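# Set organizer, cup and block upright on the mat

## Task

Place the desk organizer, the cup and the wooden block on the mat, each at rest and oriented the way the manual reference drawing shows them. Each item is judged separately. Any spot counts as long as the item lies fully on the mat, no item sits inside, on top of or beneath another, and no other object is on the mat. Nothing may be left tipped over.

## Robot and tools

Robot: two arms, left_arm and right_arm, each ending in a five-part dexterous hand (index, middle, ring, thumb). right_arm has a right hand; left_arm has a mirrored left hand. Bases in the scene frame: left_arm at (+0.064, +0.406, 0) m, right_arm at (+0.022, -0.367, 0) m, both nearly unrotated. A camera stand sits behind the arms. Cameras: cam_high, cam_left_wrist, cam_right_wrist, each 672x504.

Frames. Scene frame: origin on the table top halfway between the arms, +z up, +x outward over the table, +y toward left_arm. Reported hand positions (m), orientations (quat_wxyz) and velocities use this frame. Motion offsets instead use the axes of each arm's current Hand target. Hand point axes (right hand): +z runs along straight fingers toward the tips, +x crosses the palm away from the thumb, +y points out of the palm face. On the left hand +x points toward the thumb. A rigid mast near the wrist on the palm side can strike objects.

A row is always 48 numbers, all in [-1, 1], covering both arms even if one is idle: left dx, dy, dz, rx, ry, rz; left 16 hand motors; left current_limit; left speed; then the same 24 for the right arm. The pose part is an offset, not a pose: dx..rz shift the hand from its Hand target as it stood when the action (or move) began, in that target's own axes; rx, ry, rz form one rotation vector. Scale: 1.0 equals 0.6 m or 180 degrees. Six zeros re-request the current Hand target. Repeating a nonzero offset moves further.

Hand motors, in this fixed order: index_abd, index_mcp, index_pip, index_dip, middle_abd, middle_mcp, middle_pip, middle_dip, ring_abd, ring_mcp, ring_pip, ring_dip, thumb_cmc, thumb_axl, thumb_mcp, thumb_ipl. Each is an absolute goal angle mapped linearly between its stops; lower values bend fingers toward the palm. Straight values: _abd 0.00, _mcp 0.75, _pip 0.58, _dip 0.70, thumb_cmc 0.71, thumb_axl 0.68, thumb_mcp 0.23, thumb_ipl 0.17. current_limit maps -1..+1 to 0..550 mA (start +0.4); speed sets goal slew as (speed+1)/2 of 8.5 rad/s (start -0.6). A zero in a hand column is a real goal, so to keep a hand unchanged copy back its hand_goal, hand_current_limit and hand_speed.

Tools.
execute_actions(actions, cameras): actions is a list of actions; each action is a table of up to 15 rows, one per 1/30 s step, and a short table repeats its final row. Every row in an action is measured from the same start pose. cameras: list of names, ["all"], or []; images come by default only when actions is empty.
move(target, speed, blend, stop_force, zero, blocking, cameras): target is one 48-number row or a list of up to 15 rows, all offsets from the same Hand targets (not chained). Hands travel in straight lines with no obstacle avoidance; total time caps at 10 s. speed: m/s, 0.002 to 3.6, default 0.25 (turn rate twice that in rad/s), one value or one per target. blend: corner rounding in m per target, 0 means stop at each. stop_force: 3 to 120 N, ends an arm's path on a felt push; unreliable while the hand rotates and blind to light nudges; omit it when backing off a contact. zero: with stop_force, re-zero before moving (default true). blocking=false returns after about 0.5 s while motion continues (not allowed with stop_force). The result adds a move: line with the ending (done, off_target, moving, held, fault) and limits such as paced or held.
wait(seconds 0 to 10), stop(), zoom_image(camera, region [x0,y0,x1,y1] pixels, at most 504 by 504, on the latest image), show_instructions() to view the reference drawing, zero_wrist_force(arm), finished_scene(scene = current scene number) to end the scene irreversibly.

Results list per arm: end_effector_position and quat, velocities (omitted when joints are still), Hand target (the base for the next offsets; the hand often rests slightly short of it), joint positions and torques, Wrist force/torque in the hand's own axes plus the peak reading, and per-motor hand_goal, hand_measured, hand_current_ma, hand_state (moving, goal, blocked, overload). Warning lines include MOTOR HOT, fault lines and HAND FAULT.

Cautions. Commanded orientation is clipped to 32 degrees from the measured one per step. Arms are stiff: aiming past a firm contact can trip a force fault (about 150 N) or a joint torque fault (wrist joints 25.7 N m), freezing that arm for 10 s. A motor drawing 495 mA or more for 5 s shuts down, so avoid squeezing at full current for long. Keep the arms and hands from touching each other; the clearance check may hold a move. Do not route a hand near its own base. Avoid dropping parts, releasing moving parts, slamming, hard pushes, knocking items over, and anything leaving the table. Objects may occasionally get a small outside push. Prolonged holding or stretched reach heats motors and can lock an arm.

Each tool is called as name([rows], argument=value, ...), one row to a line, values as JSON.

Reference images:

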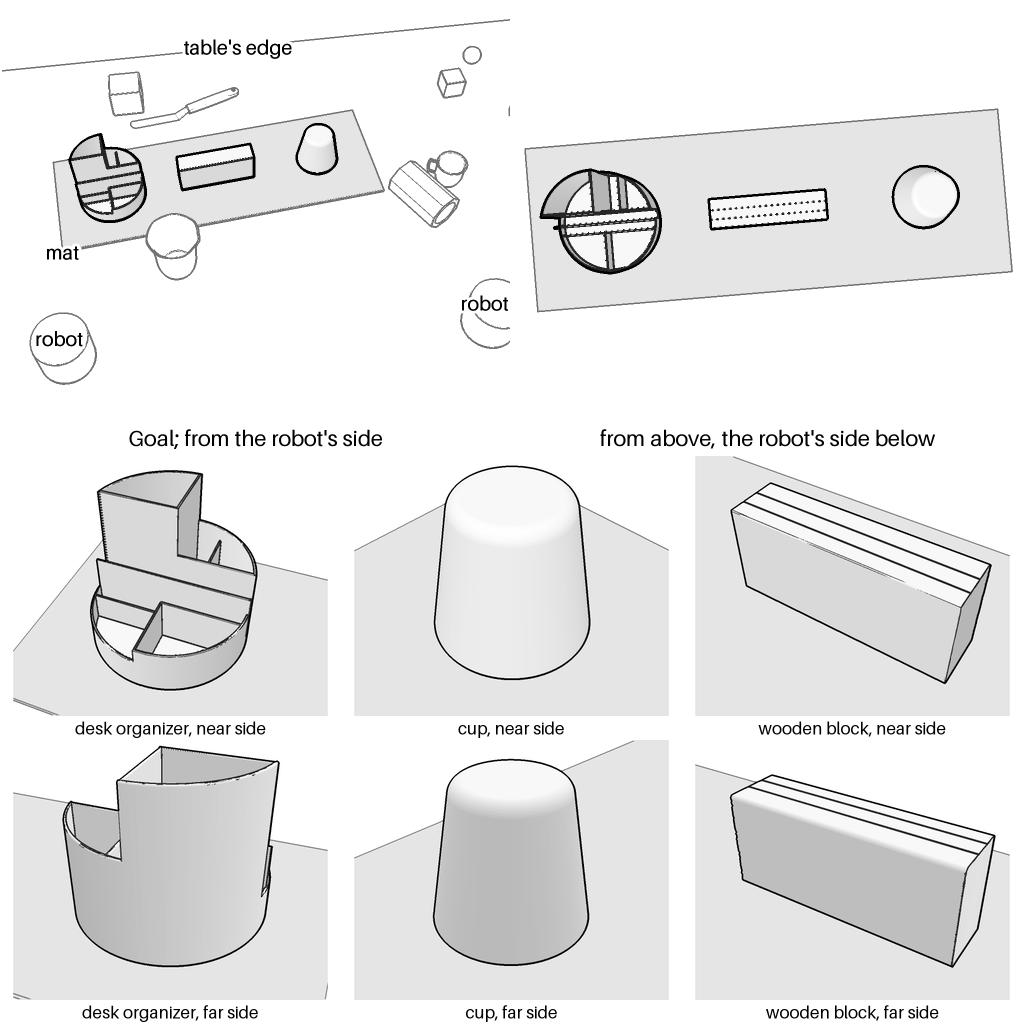

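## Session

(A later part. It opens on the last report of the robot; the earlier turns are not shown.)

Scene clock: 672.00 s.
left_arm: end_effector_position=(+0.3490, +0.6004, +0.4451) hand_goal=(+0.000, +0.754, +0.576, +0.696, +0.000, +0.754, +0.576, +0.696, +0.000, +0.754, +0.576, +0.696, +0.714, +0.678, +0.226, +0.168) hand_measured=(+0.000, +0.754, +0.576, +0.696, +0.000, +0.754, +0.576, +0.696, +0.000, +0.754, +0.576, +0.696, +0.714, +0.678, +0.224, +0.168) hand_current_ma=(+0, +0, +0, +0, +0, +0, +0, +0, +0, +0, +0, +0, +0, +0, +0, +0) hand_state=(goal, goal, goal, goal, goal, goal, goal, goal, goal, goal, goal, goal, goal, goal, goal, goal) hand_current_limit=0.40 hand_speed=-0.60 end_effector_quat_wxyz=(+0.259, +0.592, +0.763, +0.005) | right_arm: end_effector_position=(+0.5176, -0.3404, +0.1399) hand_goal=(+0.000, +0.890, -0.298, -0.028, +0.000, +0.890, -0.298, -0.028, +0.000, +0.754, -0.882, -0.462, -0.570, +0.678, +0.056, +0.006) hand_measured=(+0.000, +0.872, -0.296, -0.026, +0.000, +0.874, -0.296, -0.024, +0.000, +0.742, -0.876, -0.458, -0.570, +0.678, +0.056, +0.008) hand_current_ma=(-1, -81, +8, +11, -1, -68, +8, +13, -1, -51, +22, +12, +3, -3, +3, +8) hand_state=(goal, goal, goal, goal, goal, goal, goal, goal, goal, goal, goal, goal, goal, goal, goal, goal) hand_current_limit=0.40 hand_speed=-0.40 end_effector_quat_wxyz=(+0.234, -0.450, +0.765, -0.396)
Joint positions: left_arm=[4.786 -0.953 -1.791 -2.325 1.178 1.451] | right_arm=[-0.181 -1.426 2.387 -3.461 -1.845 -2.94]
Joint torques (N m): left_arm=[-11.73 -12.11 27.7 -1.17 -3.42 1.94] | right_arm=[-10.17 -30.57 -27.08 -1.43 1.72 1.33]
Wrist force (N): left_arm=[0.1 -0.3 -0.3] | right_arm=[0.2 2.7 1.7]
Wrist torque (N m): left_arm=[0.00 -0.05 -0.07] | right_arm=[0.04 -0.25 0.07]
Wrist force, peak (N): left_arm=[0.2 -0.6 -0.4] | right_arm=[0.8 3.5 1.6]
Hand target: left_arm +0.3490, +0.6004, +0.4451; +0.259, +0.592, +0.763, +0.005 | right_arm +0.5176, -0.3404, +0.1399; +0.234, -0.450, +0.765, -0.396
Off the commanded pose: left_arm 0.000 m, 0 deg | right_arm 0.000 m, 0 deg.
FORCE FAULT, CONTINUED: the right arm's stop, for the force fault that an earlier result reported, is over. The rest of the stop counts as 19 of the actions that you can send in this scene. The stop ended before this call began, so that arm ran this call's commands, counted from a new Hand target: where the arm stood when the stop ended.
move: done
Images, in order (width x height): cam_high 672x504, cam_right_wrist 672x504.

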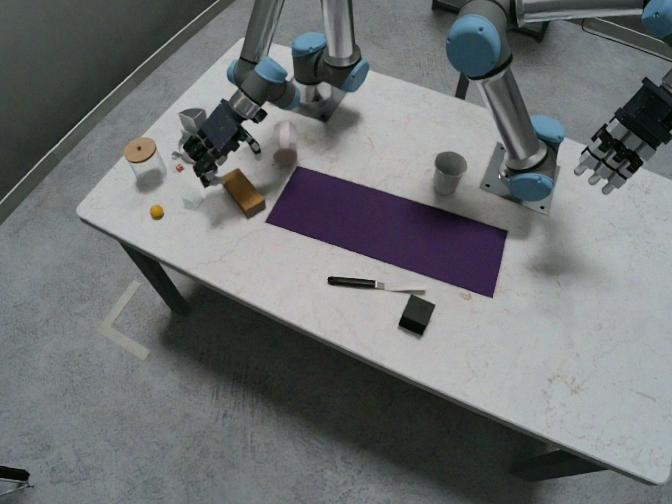

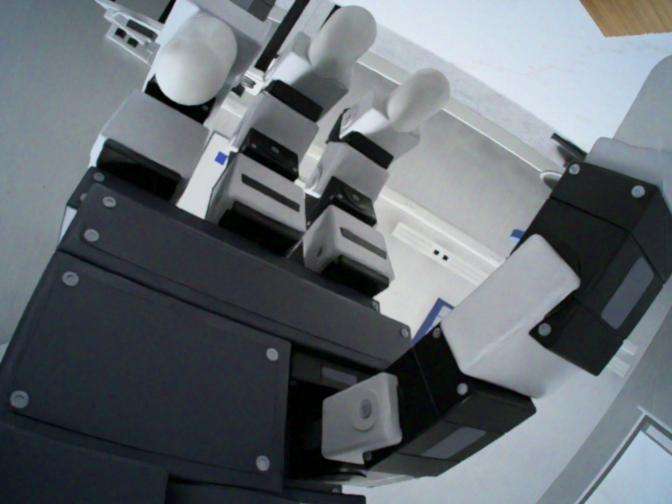

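move(target=[0,0,0,0,0,0, 0,0.754,0.576,0.696,0,0.754,0.576,0.696,0,0.754,0.576,0.696,0.714,0.678,0.226,0.168,0.4,-0.6, 0.0018,0.1325,0.0867,0,0,0, 0,0.89,-0.299,-0.029,0,0.89,-0.299,-0.029,0,0.753,-0.883,-0.463,-0.571,0.677,0.056,0.006,0.4,-0.4], speed=0.12)

move(target=[0,0,0,0,0,0, 0,0.754,0.576,0.696,0,0.754,0.576,0.696,0,0.754,0.576,0.696,0.714,0.678,0.226,0.168,0.4,-0.6, 0,0.0259,0.0182,0,0,0, 0,0.89,-0.299,-0.029,0,0.89,-0.299,-0.029,0,0.753,-0.883,-0.463,-0.571,0.677,0.056,0.006,0.4,-0.4], speed=0.03, stop_force=6, cameras=["cam_high","cam_right_wrist"])

zoom_image(camera="cam_high", region=[190, 120, 290, 220])

Scene clock: 691.30 s.
left_arm: end_effector_position=(+0.3490, +0.6004, +0.4451) hand_goal=(+0.000, +0.754, +0.576, +0.696, +0.000, +0.754, +0.576, +0.696, +0.000, +0.754, +0.576, +0.696, +0.714, +0.678, +0.226, +0.168) hand_measured=(+0.000, +0.754, +0.576, +0.696, +0.000, +0.754, +0.576, +0.696, +0.000, +0.754, +0.576, +0.696, +0.714, +0.678, +0.224, +0.168) hand_current_ma=(+0, +0, +0, +0, +0, +0, +0, +0, +0, +0, +0, +0, +0, +0, +0, +0) hand_state=(goal, goal, goal, goal, goal, goal, goal, goal, goal, goal, goal, goal, goal, goal, goal, goal) hand_current_limit=0.40 hand_speed=-0.60 end_effector_quat_wxyz=(+0.259, +0.592, +0.763, +0.005) | right_arm: end_effector_position=(+0.5142, -0.3397, +0.0450) hand_goal=(+0.000, +0.890, -0.298, -0.028, +0.000, +0.890, -0.298, -0.028, +0.000, +0.754, -0.882, -0.462, -0.570, +0.678, +0.056, +0.006) hand_measured=(+0.000, +0.874, -0.296, -0.026, +0.000, +0.876, -0.296, -0.024, +0.000, +0.742, -0.876, -0.458, -0.570, +0.678, +0.056, +0.008) hand_current_ma=(-1, -77, +8, +11, -1, -65, +8, +13, -1, -51, +22, +12, +3, -3, +3, +8) hand_state=(goal, goal, goal, goal, goal, goal, goal, goal, goal, goal, goal, goal, goal, goal, goal, goal) hand_current_limit=0.40 hand_speed=-0.40 end_effector_quat_wxyz=(+0.234, -0.450, +0.765, -0.396)
Joint positions: left_arm=[4.786 -0.953 -1.791 -2.325 1.178 1.451] | right_arm=[-0.18 -1.126 2.439 -3.814 -1.845 -2.94]
Joint torques (N m): left_arm=[-11.97 -13 25.6 -1.16 -3.35 2] | right_arm=[12.7 -18.1 -19.56 -5.32 -2.13 -1.74]
Wrist force (N): left_arm=[-0.1 -0.5 -0.1] | right_arm=[0.4 2.6 1.4]
Wrist torque (N m): left_arm=[-0.04 -0.02 -0.09] | right_arm=[0.05 -0.28 0.09]
Wrist force, peak (N): left_arm=[0.0 -0.6 -0.3] | right_arm=[0.5 3.4 1.8]
Hand target: left_arm +0.3490, +0.6004, +0.4451; +0.259, +0.592, +0.763, +0.005 | right_arm +0.5143, -0.3397, +0.0450; +0.234, -0.450, +0.765, -0.396
Off the commanded pose: left_arm 0.000 m, 0 deg | right_arm 0.000 m, 0 deg.
move: done

Scene clock: 692.90 s.
left_arm: end_effector_position=(+0.3490, +0.6004, +0.4451) hand_goal=(+0.000, +0.754, +0.576, +0.696, +0.000, +0.754, +0.576, +0.696, +0.000, +0.754, +0.576, +0.696, +0.714, +0.678, +0.226, +0.168) hand_measured=(+0.000, +0.754, +0.576, +0.696, +0.000, +0.754, +0.576, +0.696, +0.000, +0.754, +0.576, +0.696, +0.714, +0.678, +0.224, +0.168) hand_current_ma=(+0, +0, +0, +0, +0, +0, +0, +0, +0, +0, +0, +0, +0, +0, +0, +0) hand_state=(goal, goal, goal, goal, goal, goal, goal, goal, goal, goal, goal, goal, goal, goal, goal, goal) hand_current_limit=0.40 hand_speed=-0.60 end_effector_quat_wxyz=(+0.259, +0.592, +0.763, +0.005) | right_arm: end_effector_position=(+0.5143, -0.3396, +0.0260) hand_goal=(+0.000, +0.890, -0.298, -0.028, +0.000, +0.890, -0.298, -0.028, +0.000, +0.754, -0.882, -0.462, -0.570, +0.678, +0.056, +0.006) hand_measured=(+0.000, +0.874, -0.296, -0.026, +0.000, +0.876, -0.296, -0.024, +0.000, +0.754, -0.886, -0.462, -0.570, +0.678, +0.056, +0.008) hand_current_ma=(-1, -77, +8, +11, -1, -65, +8, +13, -1, -2, -12, -3, +3, -3, +3, +8) hand_state=(goal, goal, goal, goal, goal, goal, goal, goal, goal, goal, goal, goal, goal, goal, goal, goal) hand_current_limit=0.40 hand_speed=-0.40 end_effector_quat_wxyz=(+0.234, -0.450, +0.765, -0.396)
Joint positions: left_arm=[4.786 -0.953 -1.791 -2.325 1.178 1.451] | right_arm=[-0.18 -1.058 2.438 -3.88 -1.845 -2.94]
Joint torques (N m): left_arm=[-11.82 -12.75 26.33 -1.08 -3.23 2.08] | right_arm=[13.61 -19.29 -18.31 -5 -1.03 0.78]
Wrist force (N): left_arm=[0.1 -0.4 0.1] | right_arm=[0.5 1.0 1.3]
Wrist torque (N m): left_arm=[-0.03 -0.05 -0.07] | right_arm=[0.07 -0.29 -0.01]
Wrist force, peak (N): left_arm=[0.0 -0.6 -0.2] | right_arm=[0.4 2.8 1.4]
Hand target: left_arm +0.3490, +0.6004, +0.4451; +0.259, +0.592, +0.763, +0.005 | right_arm +0.5143, -0.3396, +0.0260; +0.234, -0.450, +0.765, -0.396
Off the commanded pose: left_arm 0.000 m, 0 deg | right_arm 0.000 m, 0 deg.
move: done
Images, in order (width x height): cam_high 672x504, cam_right_wrist 672x504.

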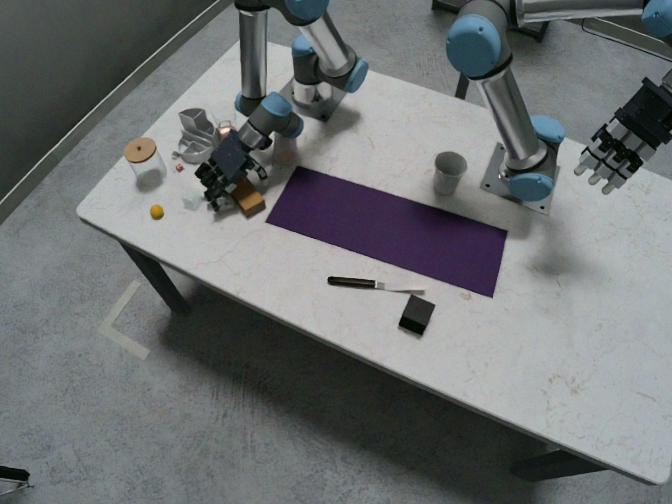

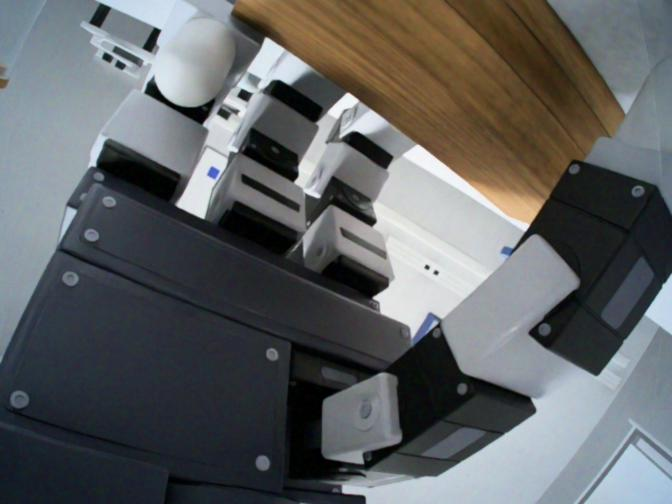

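Scaled by 5.040 from the camera's 672x504 image, which has a finer 960x720 frame.

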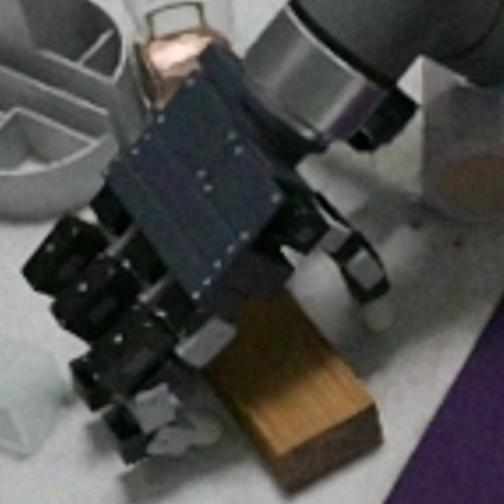

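execute_actions([
  [[0,0,0,0,0,0, 0,0.754,0.576,0.696,0,0.754,0.576,0.696,0,0.754,0.576,0.696,0.714,0.678,0.226,0.168,0.4,-0.6, 0,0,0,0,0,0, 0,0.82,-0.591,-0.101,0,0.82,-0.591,-0.101,0,0.753,-0.883,-0.463,-0.571,0.677,-0.179,-0.221,0.4,-0.75]],
  [[0,0,0,0,0,0, 0,0.754,0.576,0.696,0,0.754,0.576,0.696,0,0.754,0.576,0.696,0.714,0.678,0.226,0.168,0.4,-0.6, 0,0,0,0,0,0, 0,0.82,-0.591,-0.101,0,0.82,-0.591,-0.101,0,0.753,-0.883,-0.463,-0.571,0.677,-0.179,-0.221,0.4,-0.75]],
], cameras=["cam_right_wrist"])

Scene clock: 717.60 s.
left_arm: end_effector_position=(+0.3490, +0.6004, +0.4451) hand_goal=(+0.000, +0.754, +0.576, +0.696, +0.000, +0.754, +0.576, +0.696, +0.000, +0.754, +0.576, +0.696, +0.714, +0.678, +0.226, +0.168) hand_measured=(+0.000, +0.754, +0.576, +0.696, +0.000, +0.754, +0.576, +0.696, +0.000, +0.754, +0.576, +0.696, +0.714, +0.678, +0.224, +0.168) hand_current_ma=(+0, +0, +0, +0, +0, +0, +0, +0, +0, +0, +0, +0, +0, +0, +0, +0) hand_state=(goal, goal, goal, goal, goal, goal, goal, goal, goal, goal, goal, goal, goal, goal, goal, goal) hand_current_limit=0.40 hand_speed=-0.60 end_effector_quat_wxyz=(+0.259, +0.592, +0.763, +0.005) | right_arm: end_effector_position=(+0.5143, -0.3396, +0.0260) hand_goal=(+0.000, +0.820, -0.590, -0.100, +0.000, +0.820, -0.590, -0.100, +0.000, +0.754, -0.882, -0.462, -0.570, +0.678, -0.178, -0.220) hand_measured=(+0.000, +0.852, -0.520, -0.090, +0.000, +0.838, -0.530, -0.086, +0.000, +0.752, -0.884, -0.462, -0.558, +0.684, -0.020, -0.094) hand_current_ma=(-1, +149, +327, +39, -1, +79, +277, +60, -1, -12, -4, -3, +49, +25, +385, +385) hand_state=(goal, blocked, blocked, goal, goal, goal, blocked, goal, goal, goal, goal, goal, goal, goal, blocked, blocked) hand_current_limit=0.40 hand_speed=-0.75 end_effector_quat_wxyz=(+0.234, -0.450, +0.765, -0.396)
Joint positions: left_arm=[4.786 -0.953 -1.791 -2.325 1.178 1.451] | right_arm=[-0.18 -1.058 2.438 -3.88 -1.845 -2.94]
Joint torques (N m): left_arm=[-11.97 -13.14 25.97 -0.98 -3.1 1.9] | right_arm=[10.7 -30.1 -16.4 -4.28 0.94 -1.1]
Wrist force (N): left_arm=[0.3 -0.3 -0.4] | right_arm=[0.5 3.6 2.6]
Wrist torque (N m): left_arm=[0.02 -0.07 -0.06] | right_arm=[0.00 -0.30 0.10]
Wrist force, peak (N): left_arm=[0.2 -0.6 -0.2] | right_arm=[0.3 4.9 2.8]
Hand target: left_arm +0.3490, +0.6004, +0.4451; +0.259, +0.592, +0.763, +0.005 | right_arm +0.5143, -0.3396, +0.0260; +0.234, -0.450, +0.765, -0.396
Off the commanded pose: left_arm 0.000 m, 0 deg | right_arm 0.000 m, 0 deg.
Images, in order (width x height): cam_right_wrist 672x504.

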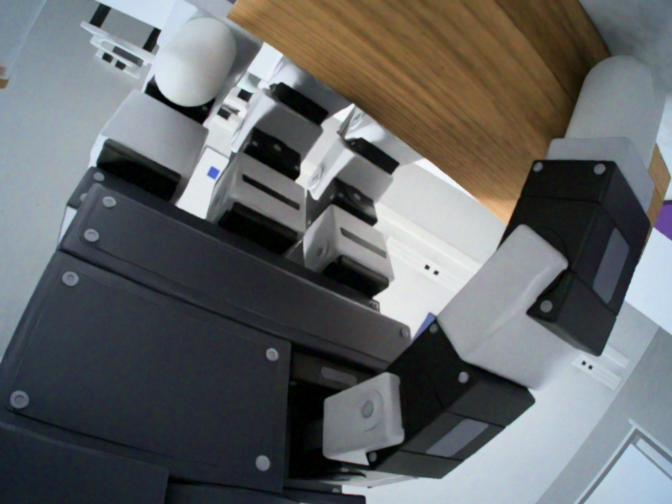

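move(target=[0,0,0,0,0,0, 0,0.754,0.576,0.696,0,0.754,0.576,0.696,0,0.754,0.576,0.696,0.714,0.678,0.226,0.168,0.4,-0.6, 0,-0.2375,-0.1665,0,0,0, 0,0.82,-0.591,-0.101,0,0.82,-0.591,-0.101,0,0.753,-0.883,-0.463,-0.571,0.677,-0.179,-0.221,0.4,-0.75], speed=0.15, cameras=["cam_high","cam_right_wrist"])

zoom_image(camera="cam_high", region=[160, 80, 300, 220])

Scene clock: 752.43 s.
left_arm: end_effector_position=(+0.3490, +0.6004, +0.4451) hand_goal=(+0.000, +0.754, +0.576, +0.696, +0.000, +0.754, +0.576, +0.696, +0.000, +0.754, +0.576, +0.696, +0.714, +0.678, +0.226, +0.168) hand_measured=(+0.000, +0.754, +0.576, +0.696, +0.000, +0.754, +0.576, +0.696, +0.000, +0.754, +0.576, +0.696, +0.714, +0.678, +0.224, +0.168) hand_current_ma=(+0, +0, +0, +0, +0, +0, +0, +0, +0, +0, +0, +0, +0, +0, +0, +0) hand_state=(goal, goal, goal, goal, goal, goal, goal, goal, goal, goal, goal, goal, goal, goal, goal, goal) hand_current_limit=0.40 hand_speed=-0.60 end_effector_quat_wxyz=(+0.259, +0.592, +0.763, +0.005) | right_arm: end_effector_position=(+0.5145, -0.3401, +0.2000) hand_goal=(+0.000, +0.820, -0.590, -0.100, +0.000, +0.820, -0.590, -0.100, +0.000, +0.754, -0.882, -0.462, -0.570, +0.678, -0.178, -0.220) hand_measured=(+0.000, +0.852, -0.520, -0.090, +0.000, +0.838, -0.536, -0.086, +0.000, +0.750, -0.882, -0.462, -0.556, +0.684, -0.020, -0.094) hand_current_ma=(-1, +149, +327, +46, -1, +82, +247, +60, -1, -13, -4, -3, +58, +28, +385, +385) hand_state=(goal, blocked, blocked, goal, goal, goal, blocked, goal, goal, goal, goal, goal, goal, goal, blocked, blocked) hand_current_limit=0.40 hand_speed=-0.75 end_effector_quat_wxyz=(+0.234, -0.450, +0.765, -0.396)
Joint positions: left_arm=[4.786 -0.953 -1.791 -2.325 1.178 1.451] | right_arm=[-0.181 -1.584 2.328 -3.245 -1.844 -2.941]
Joint torques (N m): left_arm=[-11.92 -12.47 25.17 -0.96 -3.28 1.92] | right_arm=[-9.87 -28.21 -31.49 -1.63 1.46 1.27]
Wrist force (N): left_arm=[0.1 -0.3 -0.2] | right_arm=[0.6 5.0 3.0]
Wrist torque (N m): left_arm=[0.00 -0.05 -0.07] | right_arm=[0.06 -0.27 0.11]
Wrist force, peak (N): left_arm=[0.2 -0.6 -0.2] | right_arm=[0.4 5.9 3.8]
Hand target: left_arm +0.3490, +0.6004, +0.4451; +0.259, +0.592, +0.763, +0.005 | right_arm +0.5145, -0.3401, +0.2000; +0.234, -0.450, +0.765, -0.396
Off the commanded pose: left_arm 0.000 m, 0 deg | right_arm 0.000 m, 0 deg.
move: done
Images, in order (width x height): cam_high 672x504, cam_right_wrist 672x504.

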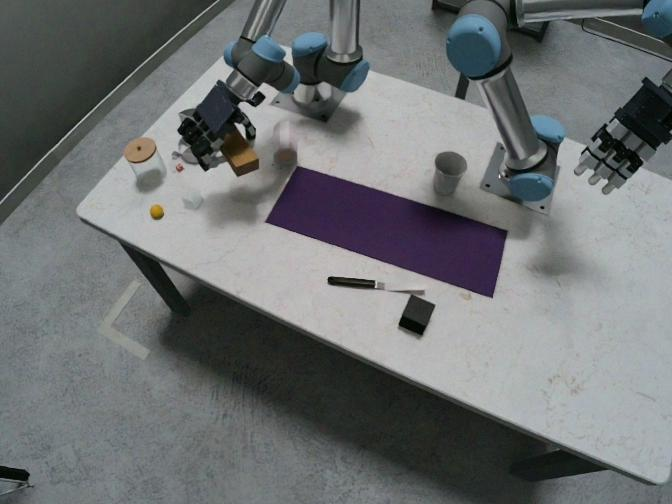

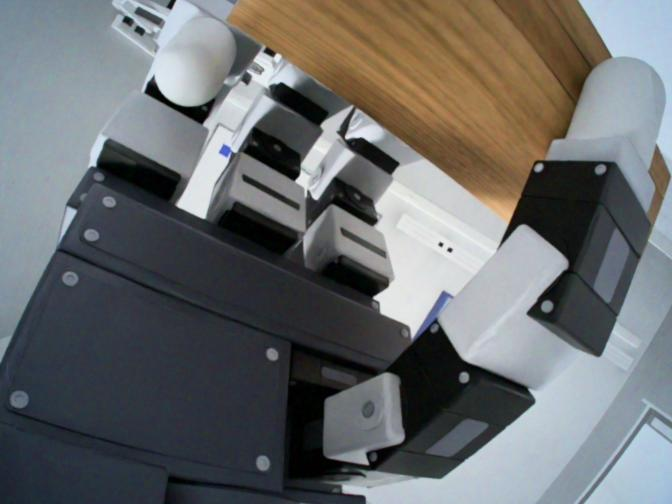

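Scaled by 3.600 from the camera's 672x504 image, which has a finer 960x720 frame.

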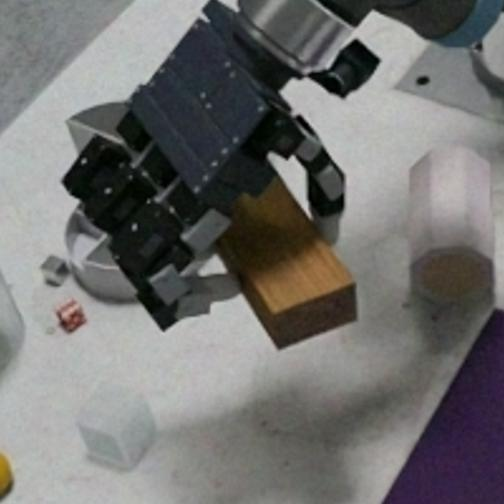

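move(target=[0,0,0,0,0,0, 0,0.754,0.576,0.696,0,0.754,0.576,0.696,0,0.754,0.576,0.696,0.714,0.678,0.226,0.168,0.4,-0.6, -0.2835,0.1332,-0.2482,0.5146,-0.2604,-0.5252, 0,0.82,-0.591,-0.101,0,0.82,-0.591,-0.101,0,0.753,-0.883,-0.463,-0.571,0.677,-0.179,-0.221,0.4,-0.75], speed=0.35, cameras=["cam_high","cam_right_wrist"])

zoom_image(camera="cam_high", region=[230, 90, 410, 270])

zoom_image(camera="cam_high", region=[160, 90, 260, 190])

Scene clock: 770.37 s.
left_arm: end_effector_position=(+0.3490, +0.6004, +0.4451) hand_goal=(+0.000, +0.754, +0.576, +0.696, +0.000, +0.754, +0.576, +0.696, +0.000, +0.754, +0.576, +0.696, +0.714, +0.678, +0.226, +0.168) hand_measured=(+0.000, +0.754, +0.576, +0.696, +0.000, +0.754, +0.576, +0.696, +0.000, +0.754, +0.576, +0.696, +0.714, +0.678, +0.224, +0.168) hand_current_ma=(+0, +0, +0, +0, +0, +0, +0, +0, +0, +0, +0, +0, +0, +0, +0, +0) hand_state=(goal, goal, goal, goal, goal, goal, goal, goal, goal, goal, goal, goal, goal, goal, goal, goal) hand_current_limit=0.40 hand_speed=-0.60 end_effector_quat_wxyz=(+0.259, +0.592, +0.763, +0.005) | right_arm: end_effector_position=(+0.4502, -0.1100, +0.2207) hand_goal=(+0.000, +0.820, -0.590, -0.100, +0.000, +0.820, -0.590, -0.100, +0.000, +0.754, -0.882, -0.462, -0.570, +0.678, -0.178, -0.220) hand_measured=(+0.000, +0.864, -0.532, -0.090, +0.000, +0.834, -0.572, -0.092, +0.000, +0.752, -0.882, -0.462, -0.528, +0.694, -0.012, -0.108) hand_current_ma=(-1, +209, +270, +46, -1, +59, +77, +31, -1, -11, -4, -3, +189, +86, +385, +385) hand_state=(goal, blocked, blocked, goal, goal, goal, goal, goal, goal, goal, goal, goal, blocked, goal, blocked, blocked) hand_current_limit=0.40 hand_speed=-0.75 end_effector_quat_wxyz=(-0.348, +0.616, +0.346, +0.616)
Joint positions: left_arm=[4.786 -0.953 -1.791 -2.325 1.178 1.451] | right_arm=[-0.138 -1.07 2.595 -4.67 -0.421 -4.706]
Joint torques (N m): left_arm=[-9.35 -11.93 26.76 -0.95 -3.33 1.72] | right_arm=[-7.3 -31.28 7.86 0.1 2.15 -1.79]
Wrist force (N): left_arm=[0.1 -0.3 -0.2] | right_arm=[-5.0 1.6 -1.1]
Wrist torque (N m): left_arm=[0.00 -0.04 -0.07] | right_arm=[0.24 -0.10 0.00]
Wrist force, peak (N): left_arm=[0.4 -0.1 -0.5] | right_arm=[-1.3 6.2 1.4]
Hand target: left_arm +0.3490, +0.6004, +0.4451; +0.259, +0.592, +0.763, +0.005 | right_arm +0.4502, -0.1100, +0.2207; -0.348, +0.616, +0.346, +0.616
Off the commanded pose: left_arm 0.000 m, 0 deg | right_arm 0.000 m, 0 deg.
move: done
Images, in order (width x height): cam_high 672x504, cam_right_wrist 672x504.

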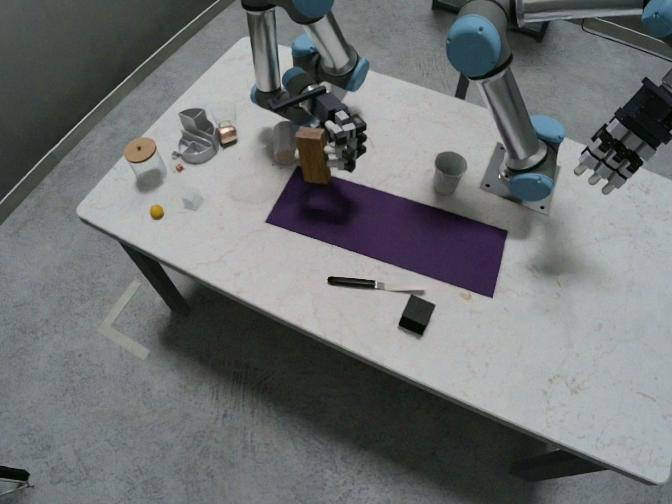

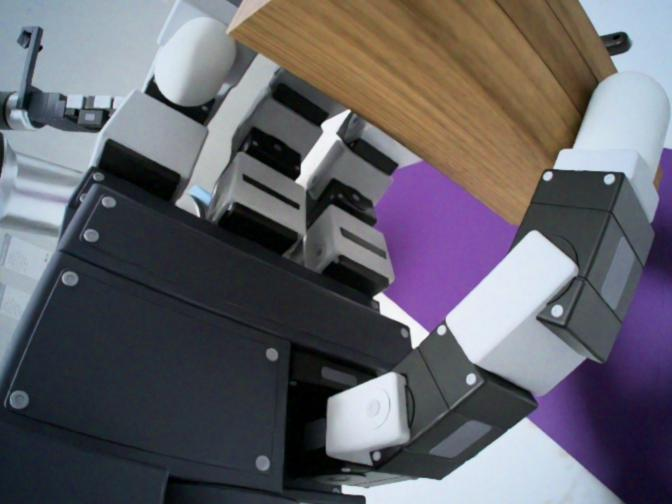

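Scaled by 2.800 from the camera's 672x504 image, which has a finer 960x720 frame.

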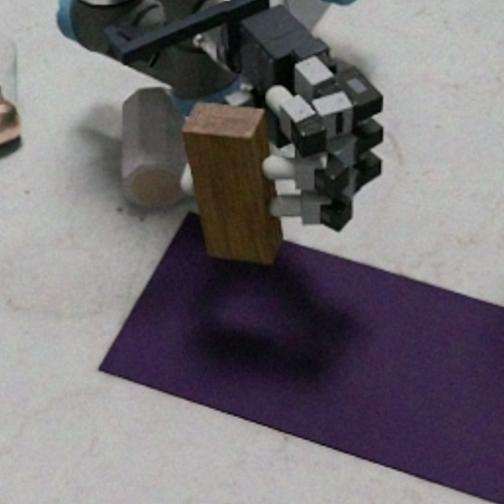

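Scaled by 5.040 from the camera's 672x504 image, which has a finer 960x720 frame.

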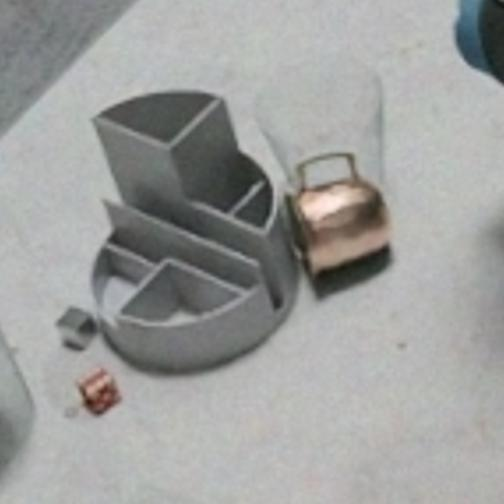

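zoom_image(camera="cam_high", region=[285, 115, 350, 195])

Scaled by 6.300 from the camera's 672x504 image, which has a finer 960x720 frame.

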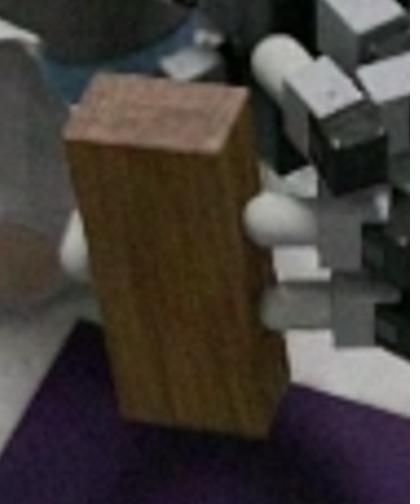

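move(target=[0,0,0,0,0,0, 0,0.754,0.576,0.696,0,0.754,0.576,0.696,0,0.754,0.576,0.696,0.714,0.678,0.226,0.168,0.4,-0.6, -0.2012,0,0,0,-0.0255,-0.0179, 0,0.82,-0.591,-0.101,0,0.82,-0.591,-0.101,0,0.753,-0.883,-0.463,-0.571,0.677,-0.179,-0.221,0.4,-0.75], speed=0.15)

move(target=[0,0,0,0,0,0, 0,0.754,0.576,0.696,0,0.754,0.576,0.696,0,0.754,0.576,0.696,0.714,0.678,0.226,0.168,0.4,-0.6, -0.05,0,0,0,0,0, 0,0.82,-0.591,-0.101,0,0.82,-0.591,-0.101,0,0.753,-0.883,-0.463,-0.571,0.677,-0.179,-0.221,0.4,-0.75], speed=0.03, stop_force=4, cameras=["cam_high"])

zoom_image(camera="cam_high", region=[270, 110, 370, 230])

Scene clock: 799.70 s.
left_arm: end_effector_position=(+0.3490, +0.6004, +0.4451) hand_goal=(+0.000, +0.754, +0.576, +0.696, +0.000, +0.754, +0.576, +0.696, +0.000, +0.754, +0.576, +0.696, +0.714, +0.678, +0.226, +0.168) hand_measured=(+0.000, +0.754, +0.576, +0.696, +0.000, +0.754, +0.576, +0.696, +0.000, +0.754, +0.576, +0.696, +0.714, +0.678, +0.224, +0.168) hand_current_ma=(+0, +0, +0, +0, +0, +0, +0, +0, +0, +0, +0, +0, +0, +0, +0, +0) hand_state=(goal, goal, goal, goal, goal, goal, goal, goal, goal, goal, goal, goal, goal, goal, goal, goal) hand_current_limit=0.40 hand_speed=-0.60 end_effector_quat_wxyz=(+0.259, +0.592, +0.763, +0.005) | right_arm: end_effector_position=(+0.4496, -0.1099, +0.2037) hand_goal=(+0.000, +0.820, -0.590, -0.100, +0.000, +0.820, -0.590, -0.100, +0.000, +0.754, -0.882, -0.462, -0.570, +0.678, -0.178, -0.220) hand_measured=(+0.000, +0.866, -0.532, -0.090, +0.000, +0.834, -0.574, -0.096, +0.000, +0.752, -0.882, -0.462, -0.522, +0.698, -0.012, -0.110) hand_current_ma=(-1, +218, +269, +46, +0, +65, +67, +17, +0, -7, -3, -3, +222, +103, +385, +385) hand_state=(goal, blocked, blocked, goal, goal, goal, goal, goal, goal, goal, goal, goal, blocked, goal, blocked, blocked) hand_current_limit=0.40 hand_speed=-0.75 end_effector_quat_wxyz=(-0.343, +0.619, +0.351, +0.614)
Joint positions: left_arm=[4.786 -0.953 -1.791 -2.325 1.178 1.451] | right_arm=[-0.136 -1.004 2.6 -4.709 -0.422 -4.744]
Joint torques (N m): left_arm=[-10.3 -13.46 24.3 -0.94 -3.13 1.64] | right_arm=[0.37 -22.12 0.31 -1.34 0.17 -0.26]
Wrist force (N): left_arm=[0.1 -0.2 -0.2] | right_arm=[-4.9 1.7 -1.0]
Wrist torque (N m): left_arm=[0.01 -0.04 -0.07] | right_arm=[0.25 -0.09 -0.08]
Wrist force, peak (N): left_arm=[-0.2 -0.7 -0.1] | right_arm=[-9.3 1.3 -1.3]
Hand target: left_arm +0.3490, +0.6004, +0.4451; +0.259, +0.592, +0.763, +0.005 | right_arm +0.4496, -0.1099, +0.2037; -0.343, +0.619, +0.351, +0.614 (not the last commanded pose)
Off the commanded pose: left_arm 0.000 m, 0 deg | right_arm 0.104 m, 5 deg.
FORCE FAULT: contact force on the right arm reached its limit, and that arm stopped. The contact can be on any part of that arm, not only on its tool. That arm's remaining commands of this call were not run. That arm is still stopped at the end of this call. That arm stays stopped for about 10 more seconds. Until then a move that you send moves the other arm only, and its call returns only when the move has ended. Once the stop has ended, the next robot result says so. If the stop ends while you think or write, that arm runs what you send next, counted from a new Hand target: where the arm stands when the stop ends. While its stop runs, that arm, its gripper or tool too, takes no new command. Until it ends, the stop uses up actions while you think or wait. An arm that is not stopped still takes commands.
move: fault (right_arm)

not run: an earlier result of this reply reported a stop or a fault. Calls in your next reply go to the robot.

Scaled by 4.200 from the camera's 672x504 image, which has a finer 960x720 frame.
This view is cut from an older image: the scene may have changed since it was taken.

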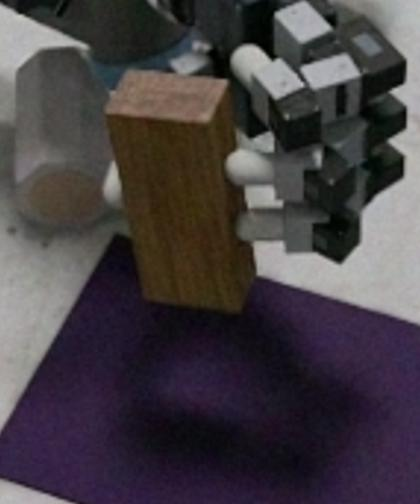

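wait(seconds=0.1, cameras=["cam_high","cam_right_wrist"])

zoom_image(camera="cam_high", region=[240, 90, 370, 220])

Scene clock: 861.00 s.
left_arm: end_effector_position=(+0.3490, +0.6004, +0.4451) hand_goal=(+0.000, +0.754, +0.576, +0.696, +0.000, +0.754, +0.576, +0.696, +0.000, +0.754, +0.576, +0.696, +0.714, +0.678, +0.226, +0.168) hand_measured=(+0.000, +0.754, +0.576, +0.696, +0.000, +0.754, +0.576, +0.696, +0.000, +0.754, +0.576, +0.696, +0.714, +0.678, +0.224, +0.168) hand_current_ma=(+0, +0, +0, +0, +0, +0, +0, +0, +0, +0, +0, +0, +0, +0, +0, +0) hand_state=(goal, goal, goal, goal, goal, goal, goal, goal, goal, goal, goal, goal, goal, goal, goal, goal) hand_current_limit=0.40 hand_speed=-0.60 end_effector_quat_wxyz=(+0.259, +0.592, +0.763, +0.005) | right_arm: end_effector_position=(+0.4496, -0.1099, +0.2037) hand_goal=(+0.000, +0.820, -0.590, -0.100, +0.000, +0.820, -0.590, -0.100, +0.000, +0.754, -0.882, -0.462, -0.570, +0.678, -0.178, -0.220) hand_measured=(+0.000, +0.866, -0.532, -0.090, +0.000, +0.834, -0.574, -0.096, +0.000, +0.752, -0.882, -0.462, -0.522, +0.698, -0.012, -0.110) hand_current_ma=(-1, +218, +269, +46, +0, +65, +67, +17, +0, -7, -3, -3, +222, +103, +385, +385) hand_state=(goal, blocked, blocked, goal, goal, goal, goal, goal, goal, goal, goal, goal, blocked, goal, blocked, blocked) hand_current_limit=0.40 hand_speed=-0.75 end_effector_quat_wxyz=(-0.343, +0.619, +0.351, +0.614)
Joint positions: left_arm=[4.786 -0.953 -1.791 -2.325 1.178 1.451] | right_arm=[-0.136 -1.004 2.6 -4.709 -0.422 -4.744]
Joint torques (N m): left_arm=[-10.17 -12.14 25.14 -0.61 -3.1 1.79] | right_arm=[2.01 -23.54 -1.26 -1.23 0 -0.25]
Wrist force (N): left_arm=[0.0 -0.4 0.0] | right_arm=[-5.0 1.8 -0.9]
Wrist torque (N m): left_arm=[-0.03 -0.04 -0.07] | right_arm=[0.27 -0.09 -0.08]
Wrist force, peak (N): left_arm=[0.3 -0.5 -0.4] | right_arm=[-5.2 2.0 -1.0]
Hand target: left_arm +0.3490, +0.6004, +0.4451; +0.259, +0.592, +0.763, +0.005 | right_arm +0.4496, -0.1099, +0.2037; -0.343, +0.619, +0.351, +0.614 (not the last commanded pose)
Off the commanded pose: left_arm 0.000 m, 0 deg | right_arm 0.104 m, 5 deg.
FORCE FAULT, CONTINUED: the right arm's stop, for the force fault that an earlier result reported, is over. The rest of the stop counts as 19 of the actions that you can send in this scene. That arm's target is now where it stood when the stop ended, not its last command. That arm accepts commands again.
wait: 0.10 s; at rest from the start
Images, in order (width x height): cam_high 672x504, cam_right_wrist 672x504.

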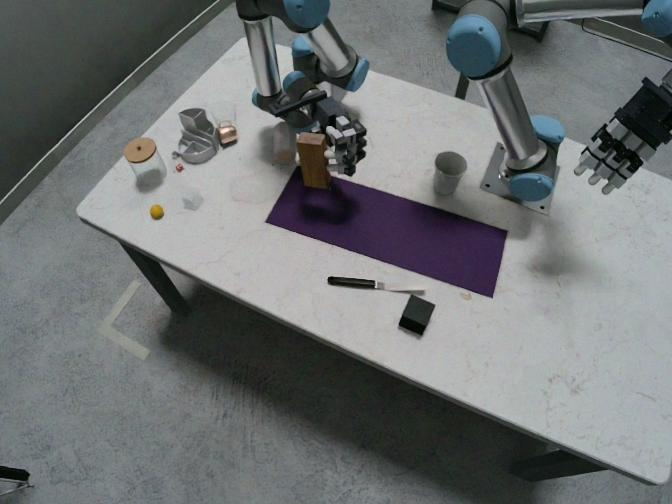

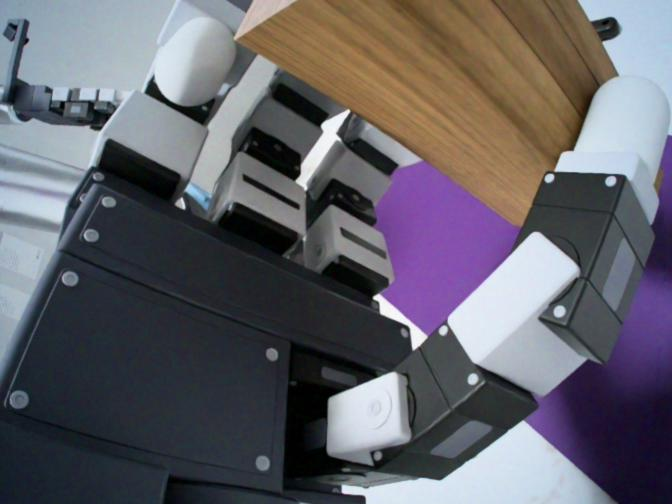

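Scaled by 3.877 from the camera's 672x504 image, which has a finer 960x720 frame.

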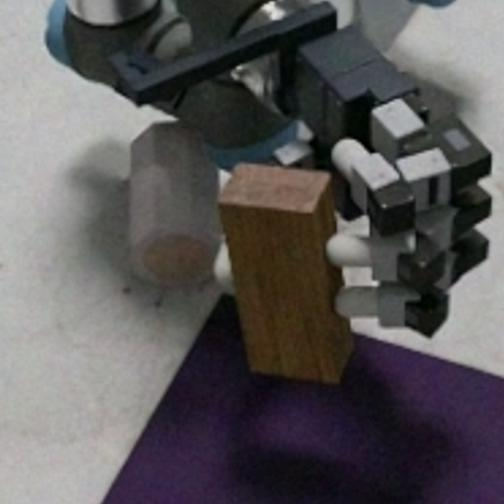

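move([
  [0,0,0,0,0,0, 0,0.754,0.576,0.696,0,0.754,0.576,0.696,0,0.754,0.576,0.696,0.714,0.678,0.226,0.168,0.4,-0.6, 0.2433,0,0,0.289,0,0, 0,0.82,-0.591,-0.101,0,0.82,-0.591,-0.101,0,0.753,-0.883,-0.463,-0.571,0.677,-0.179,-0.221,0.4,-0.75],
  [0,0,0,0,0,0, 0,0.754,0.576,0.696,0,0.754,0.576,0.696,0,0.754,0.576,0.696,0.714,0.678,0.226,0.168,0.4,-0.6, 0.2433,-0.0433,0.0713,0.2391,-0.4115,-0.2007, 0,0.82,-0.591,-0.101,0,0.82,-0.591,-0.101,0,0.753,-0.883,-0.463,-0.571,0.677,-0.179,-0.221,0.4,-0.75],
  [0,0,0,0,0,0, 0,0.754,0.576,0.696,0,0.754,0.576,0.696,0,0.754,0.576,0.696,0.714,0.678,0.226,0.168,0.4,-0.6, 0.2433,-0.0952,0.1567,0,-0.444,0, 0,0.82,-0.591,-0.101,0,0.82,-0.591,-0.101,0,0.753,-0.883,-0.463,-0.571,0.677,-0.179,-0.221,0.4,-0.75],
  [0,0,0,0,0,0, 0,0.754,0.576,0.696,0,0.754,0.576,0.696,0,0.754,0.576,0.696,0.714,0.678,0.226,0.168,0.4,-0.6, 0.0767,-0.1384,0.228,0,-0.016,-0.011, 0,0.82,-0.591,-0.101,0,0.82,-0.591,-0.101,0,0.753,-0.883,-0.463,-0.571,0.677,-0.179,-0.221,0.4,-0.75],
], speed=0.4, blend=0.01, cameras=["cam_high","cam_right_wrist"])

zoom_image(camera="cam_high", region=[260, 60, 440, 240])

Scene clock: 886.77 s.
left_arm: end_effector_position=(+0.3490, +0.6004, +0.4451) hand_goal=(+0.000, +0.754, +0.576, +0.696, +0.000, +0.754, +0.576, +0.696, +0.000, +0.754, +0.576, +0.696, +0.714, +0.678, +0.226, +0.168) hand_measured=(+0.000, +0.754, +0.576, +0.696, +0.000, +0.754, +0.576, +0.696, +0.000, +0.754, +0.576, +0.696, +0.714, +0.678, +0.224, +0.168) hand_current_ma=(+0, +0, +0, +0, +0, +0, +0, +0, +0, +0, +0, +0, +0, +0, +0, +0) hand_state=(goal, goal, goal, goal, goal, goal, goal, goal, goal, goal, goal, goal, goal, goal, goal, goal) hand_current_limit=0.40 hand_speed=-0.60 end_effector_quat_wxyz=(+0.259, +0.592, +0.763, +0.005) | right_arm: end_effector_position=(+0.4497, +0.0506, +0.2484) hand_goal=(+0.000, +0.820, -0.590, -0.100, +0.000, +0.820, -0.590, -0.100, +0.000, +0.754, -0.882, -0.462, -0.570, +0.678, -0.178, -0.220) hand_measured=(+0.000, +0.876, -0.532, -0.086, +0.000, +0.846, -0.568, -0.096, +0.000, +0.752, -0.882, -0.462, -0.522, +0.698, -0.012, -0.128) hand_current_ma=(-1, +277, +269, +60, +0, +120, +95, +19, +0, -5, -2, -3, +222, +103, +385, +385) hand_state=(goal, blocked, blocked, goal, goal, blocked, blocked, goal, goal, goal, goal, goal, blocked, goal, blocked, blocked) hand_current_limit=0.40 hand_speed=-0.75 end_effector_quat_wxyz=(-0.307, +0.694, +0.420, +0.497)
Joint positions: left_arm=[4.786 -0.953 -1.791 -2.325 1.178 1.451] | right_arm=[0.43 -1.515 1.912 -6.282 0.955 -1.799]
Joint torques (N m): left_arm=[-8.85 -13.81 22.82 -0.73 -2.94 1.66] | right_arm=[-11.19 -15.19 -12.59 -3.41 -2.2 -1.76]
Wrist force (N): left_arm=[0.0 -0.2 -0.2] | right_arm=[-5.4 1.7 0.5]
Wrist torque (N m): left_arm=[0.01 -0.03 -0.08] | right_arm=[0.21 -0.02 -0.05]
Wrist force, peak (N): left_arm=[0.2 -0.5 -0.3] | right_arm=[-6.1 1.2 0.3]
Hand target: left_arm +0.3490, +0.6004, +0.4451; +0.259, +0.592, +0.763, +0.005 | right_arm +0.4496, +0.0507, +0.2477; -0.324, +0.628, +0.370, +0.604
Off the commanded pose: left_arm 0.000 m, 0 deg | right_arm 0.001 m, 16 deg.
joint sent to its limit (right arm) — joint 4 (wrist 1), lower limit. The joint targets are off in orientation, not in position.
move: off_target (right_arm)
Images, in order (width x height): cam_high 672x504, cam_right_wrist 672x504.

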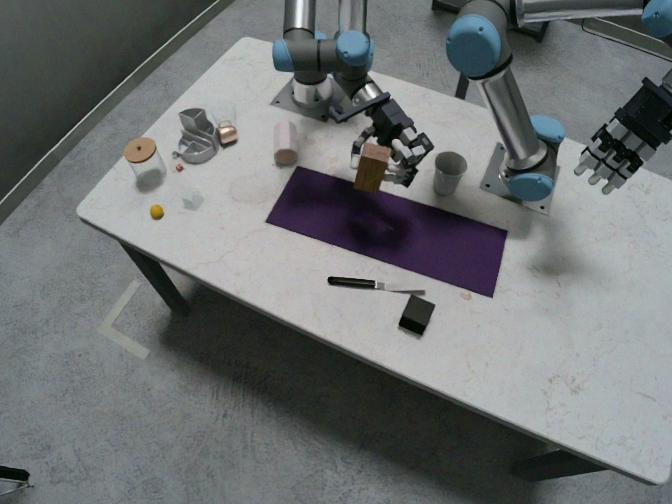

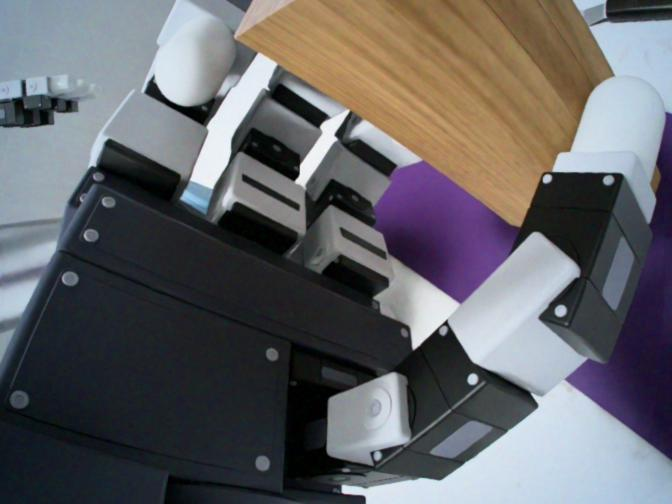

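Scaled by 2.800 from the camera's 672x504 image, which has a finer 960x720 frame.

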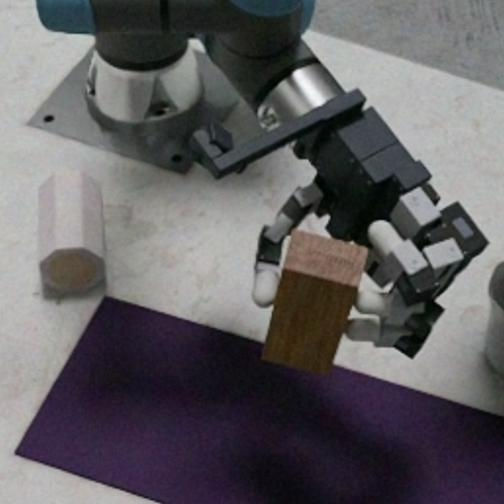

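move([
  [0,0,0,0,0,0, 0,0.754,0.576,0.696,0,0.754,0.576,0.696,0,0.754,0.576,0.696,0.714,0.678,0.226,0.168,0.4,-0.6, 0.1305,0.0487,-0.0797,0.1712,-0.1355,-0.038, 0,0.82,-0.591,-0.101,0,0.82,-0.591,-0.101,0,0.753,-0.883,-0.463,-0.571,0.677,-0.179,-0.221,0.4,-0.75],
  [0,0,0,0,0,0, 0,0.754,0.576,0.696,0,0.754,0.576,0.696,0,0.754,0.576,0.696,0.714,0.678,0.226,0.168,0.4,-0.6, 0.1305,0.0487,-0.0797,0.2707,-0.0971,-0.0272, 0,0.82,-0.591,-0.101,0,0.82,-0.591,-0.101,0,0.753,-0.883,-0.463,-0.571,0.677,-0.179,-0.221,0.4,-0.75],
  [0,0,0,0,0,0, 0,0.754,0.576,0.696,0,0.754,0.576,0.696,0,0.754,0.576,0.696,0.714,0.678,0.226,0.168,0.4,-0.6, 0.1305,0.0487,-0.0797,0.3128,0,0, 0,0.82,-0.591,-0.101,0,0.82,-0.591,-0.101,0,0.753,-0.883,-0.463,-0.571,0.677,-0.179,-0.221,0.4,-0.75],
  [0,0,0,0,0,0, 0,0.754,0.576,0.696,0,0.754,0.576,0.696,0,0.754,0.576,0.696,0.714,0.678,0.226,0.168,0.4,-0.6, 0.1305,0.0487,-0.0797,0.2707,0.0971,0.0272, 0,0.82,-0.591,-0.101,0,0.82,-0.591,-0.101,0,0.753,-0.883,-0.463,-0.571,0.677,-0.179,-0.221,0.4,-0.75],
  [0,0,0,0,0,0, 0,0.754,0.576,0.696,0,0.754,0.576,0.696,0,0.754,0.576,0.696,0.714,0.678,0.226,0.168,0.4,-0.6, 0.1305,0.0487,-0.0797,0.1712,0.1355,0.038, 0,0.82,-0.591,-0.101,0,0.82,-0.591,-0.101,0,0.753,-0.883,-0.463,-0.571,0.677,-0.179,-0.221,0.4,-0.75],
  [0,0,0,0,0,0, 0,0.754,0.576,0.696,0,0.754,0.576,0.696,0,0.754,0.576,0.696,0.714,0.678,0.226,0.168,0.4,-0.6, 0.1305,0.0487,-0.0797,0.0743,0.0942,0.0264, 0,0.82,-0.591,-0.101,0,0.82,-0.591,-0.101,0,0.753,-0.883,-0.463,-0.571,0.677,-0.179,-0.221,0.4,-0.75],
  [0,0,0,0,0,0, 0,0.754,0.576,0.696,0,0.754,0.576,0.696,0,0.754,0.576,0.696,0.714,0.678,0.226,0.168,0.4,-0.6, 0.1305,0.0487,-0.0797,0.035,0,0, 0,0.82,-0.591,-0.101,0,0.82,-0.591,-0.101,0,0.753,-0.883,-0.463,-0.571,0.677,-0.179,-0.221,0.4,-0.75],
], speed=0.35, blend=0.02, cameras=["cam_high"])

zoom_image(camera="cam_high", region=[260, 60, 440, 240])

Scene clock: 960.13 s.
left_arm: end_effector_position=(+0.3490, +0.6004, +0.4451) hand_goal=(+0.000, +0.754, +0.576, +0.696, +0.000, +0.754, +0.576, +0.696, +0.000, +0.754, +0.576, +0.696, +0.714, +0.678, +0.226, +0.168) hand_measured=(+0.000, +0.754, +0.576, +0.696, +0.000, +0.754, +0.576, +0.696, +0.000, +0.754, +0.576, +0.696, +0.714, +0.678, +0.224, +0.168) hand_current_ma=(+0, +0, +0, +0, +0, +0, +0, +0, +0, +0, +0, +0, +0, +0, +0, +0) hand_state=(goal, goal, goal, goal, goal, goal, goal, goal, goal, goal, goal, goal, goal, goal, goal, goal) hand_current_limit=0.40 hand_speed=-0.60 end_effector_quat_wxyz=(+0.259, +0.592, +0.763, +0.005) | right_arm: end_effector_position=(+0.4496, +0.0006, +0.3299) hand_goal=(+0.000, +0.820, -0.590, -0.100, +0.000, +0.820, -0.590, -0.100, +0.000, +0.754, -0.882, -0.462, -0.570, +0.678, -0.178, -0.220) hand_measured=(+0.000, +0.876, -0.532, -0.086, +0.000, +0.846, -0.572, -0.096, +0.000, +0.752, -0.882, -0.462, -0.522, +0.698, -0.010, -0.128) hand_current_ma=(-1, +277, +269, +60, +0, +120, +76, +13, +0, -5, -2, -3, +222, +105, +385, +385) hand_state=(goal, blocked, blocked, goal, goal, blocked, goal, goal, goal, goal, goal, goal, blocked, goal, blocked, blocked) hand_current_limit=0.40 hand_speed=-0.75 end_effector_quat_wxyz=(-0.358, +0.609, +0.402, +0.582)
Joint positions: left_arm=[4.786 -0.953 -1.791 -2.325 1.178 1.451] | right_arm=[0.22 -1.446 2.393 -3.983 -0.672 -4.829]
Joint torques (N m): left_arm=[-8.97 -13.07 24.39 -0.75 -2.94 1.6] | right_arm=[13.56 -13.16 -27.22 -4.2 -1.49 0.83]
Wrist force (N): left_arm=[0.3 -0.3 0.0] | right_arm=[-5.5 1.6 -0.4]
Wrist torque (N m): left_arm=[-0.02 -0.06 -0.06] | right_arm=[0.22 0.00 -0.15]
Wrist force, peak (N): left_arm=[0.1 -0.6 -0.3] | right_arm=[-5.8 2.3 -1.1]
Hand target: left_arm +0.3490, +0.6004, +0.4451; +0.259, +0.592, +0.763, +0.005 | right_arm +0.4496, +0.0006, +0.3299; -0.358, +0.609, +0.402, +0.582
Off the commanded pose: left_arm 0.000 m, 0 deg | right_arm 0.000 m, 0 deg.
move: done
Images, in order (width x height): cam_high 672x504.

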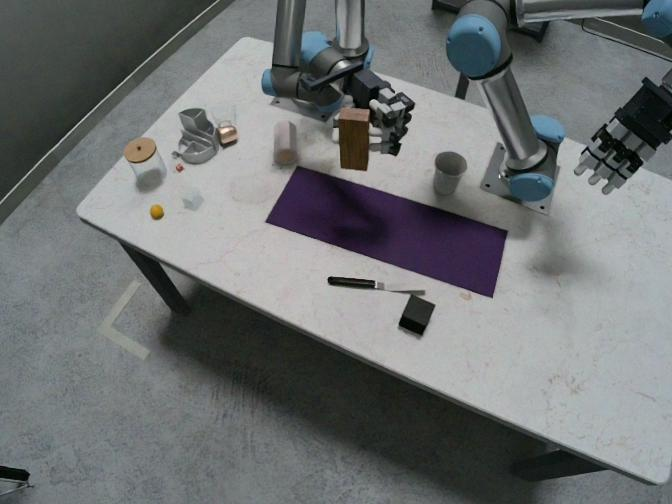

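Scaled by 2.800 from the camera's 672x504 image, which has a finer 960x720 frame.

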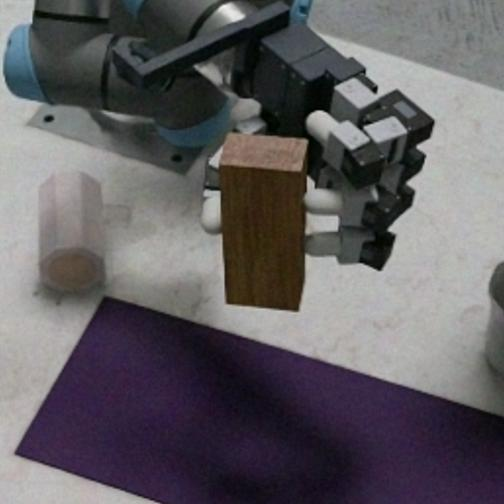

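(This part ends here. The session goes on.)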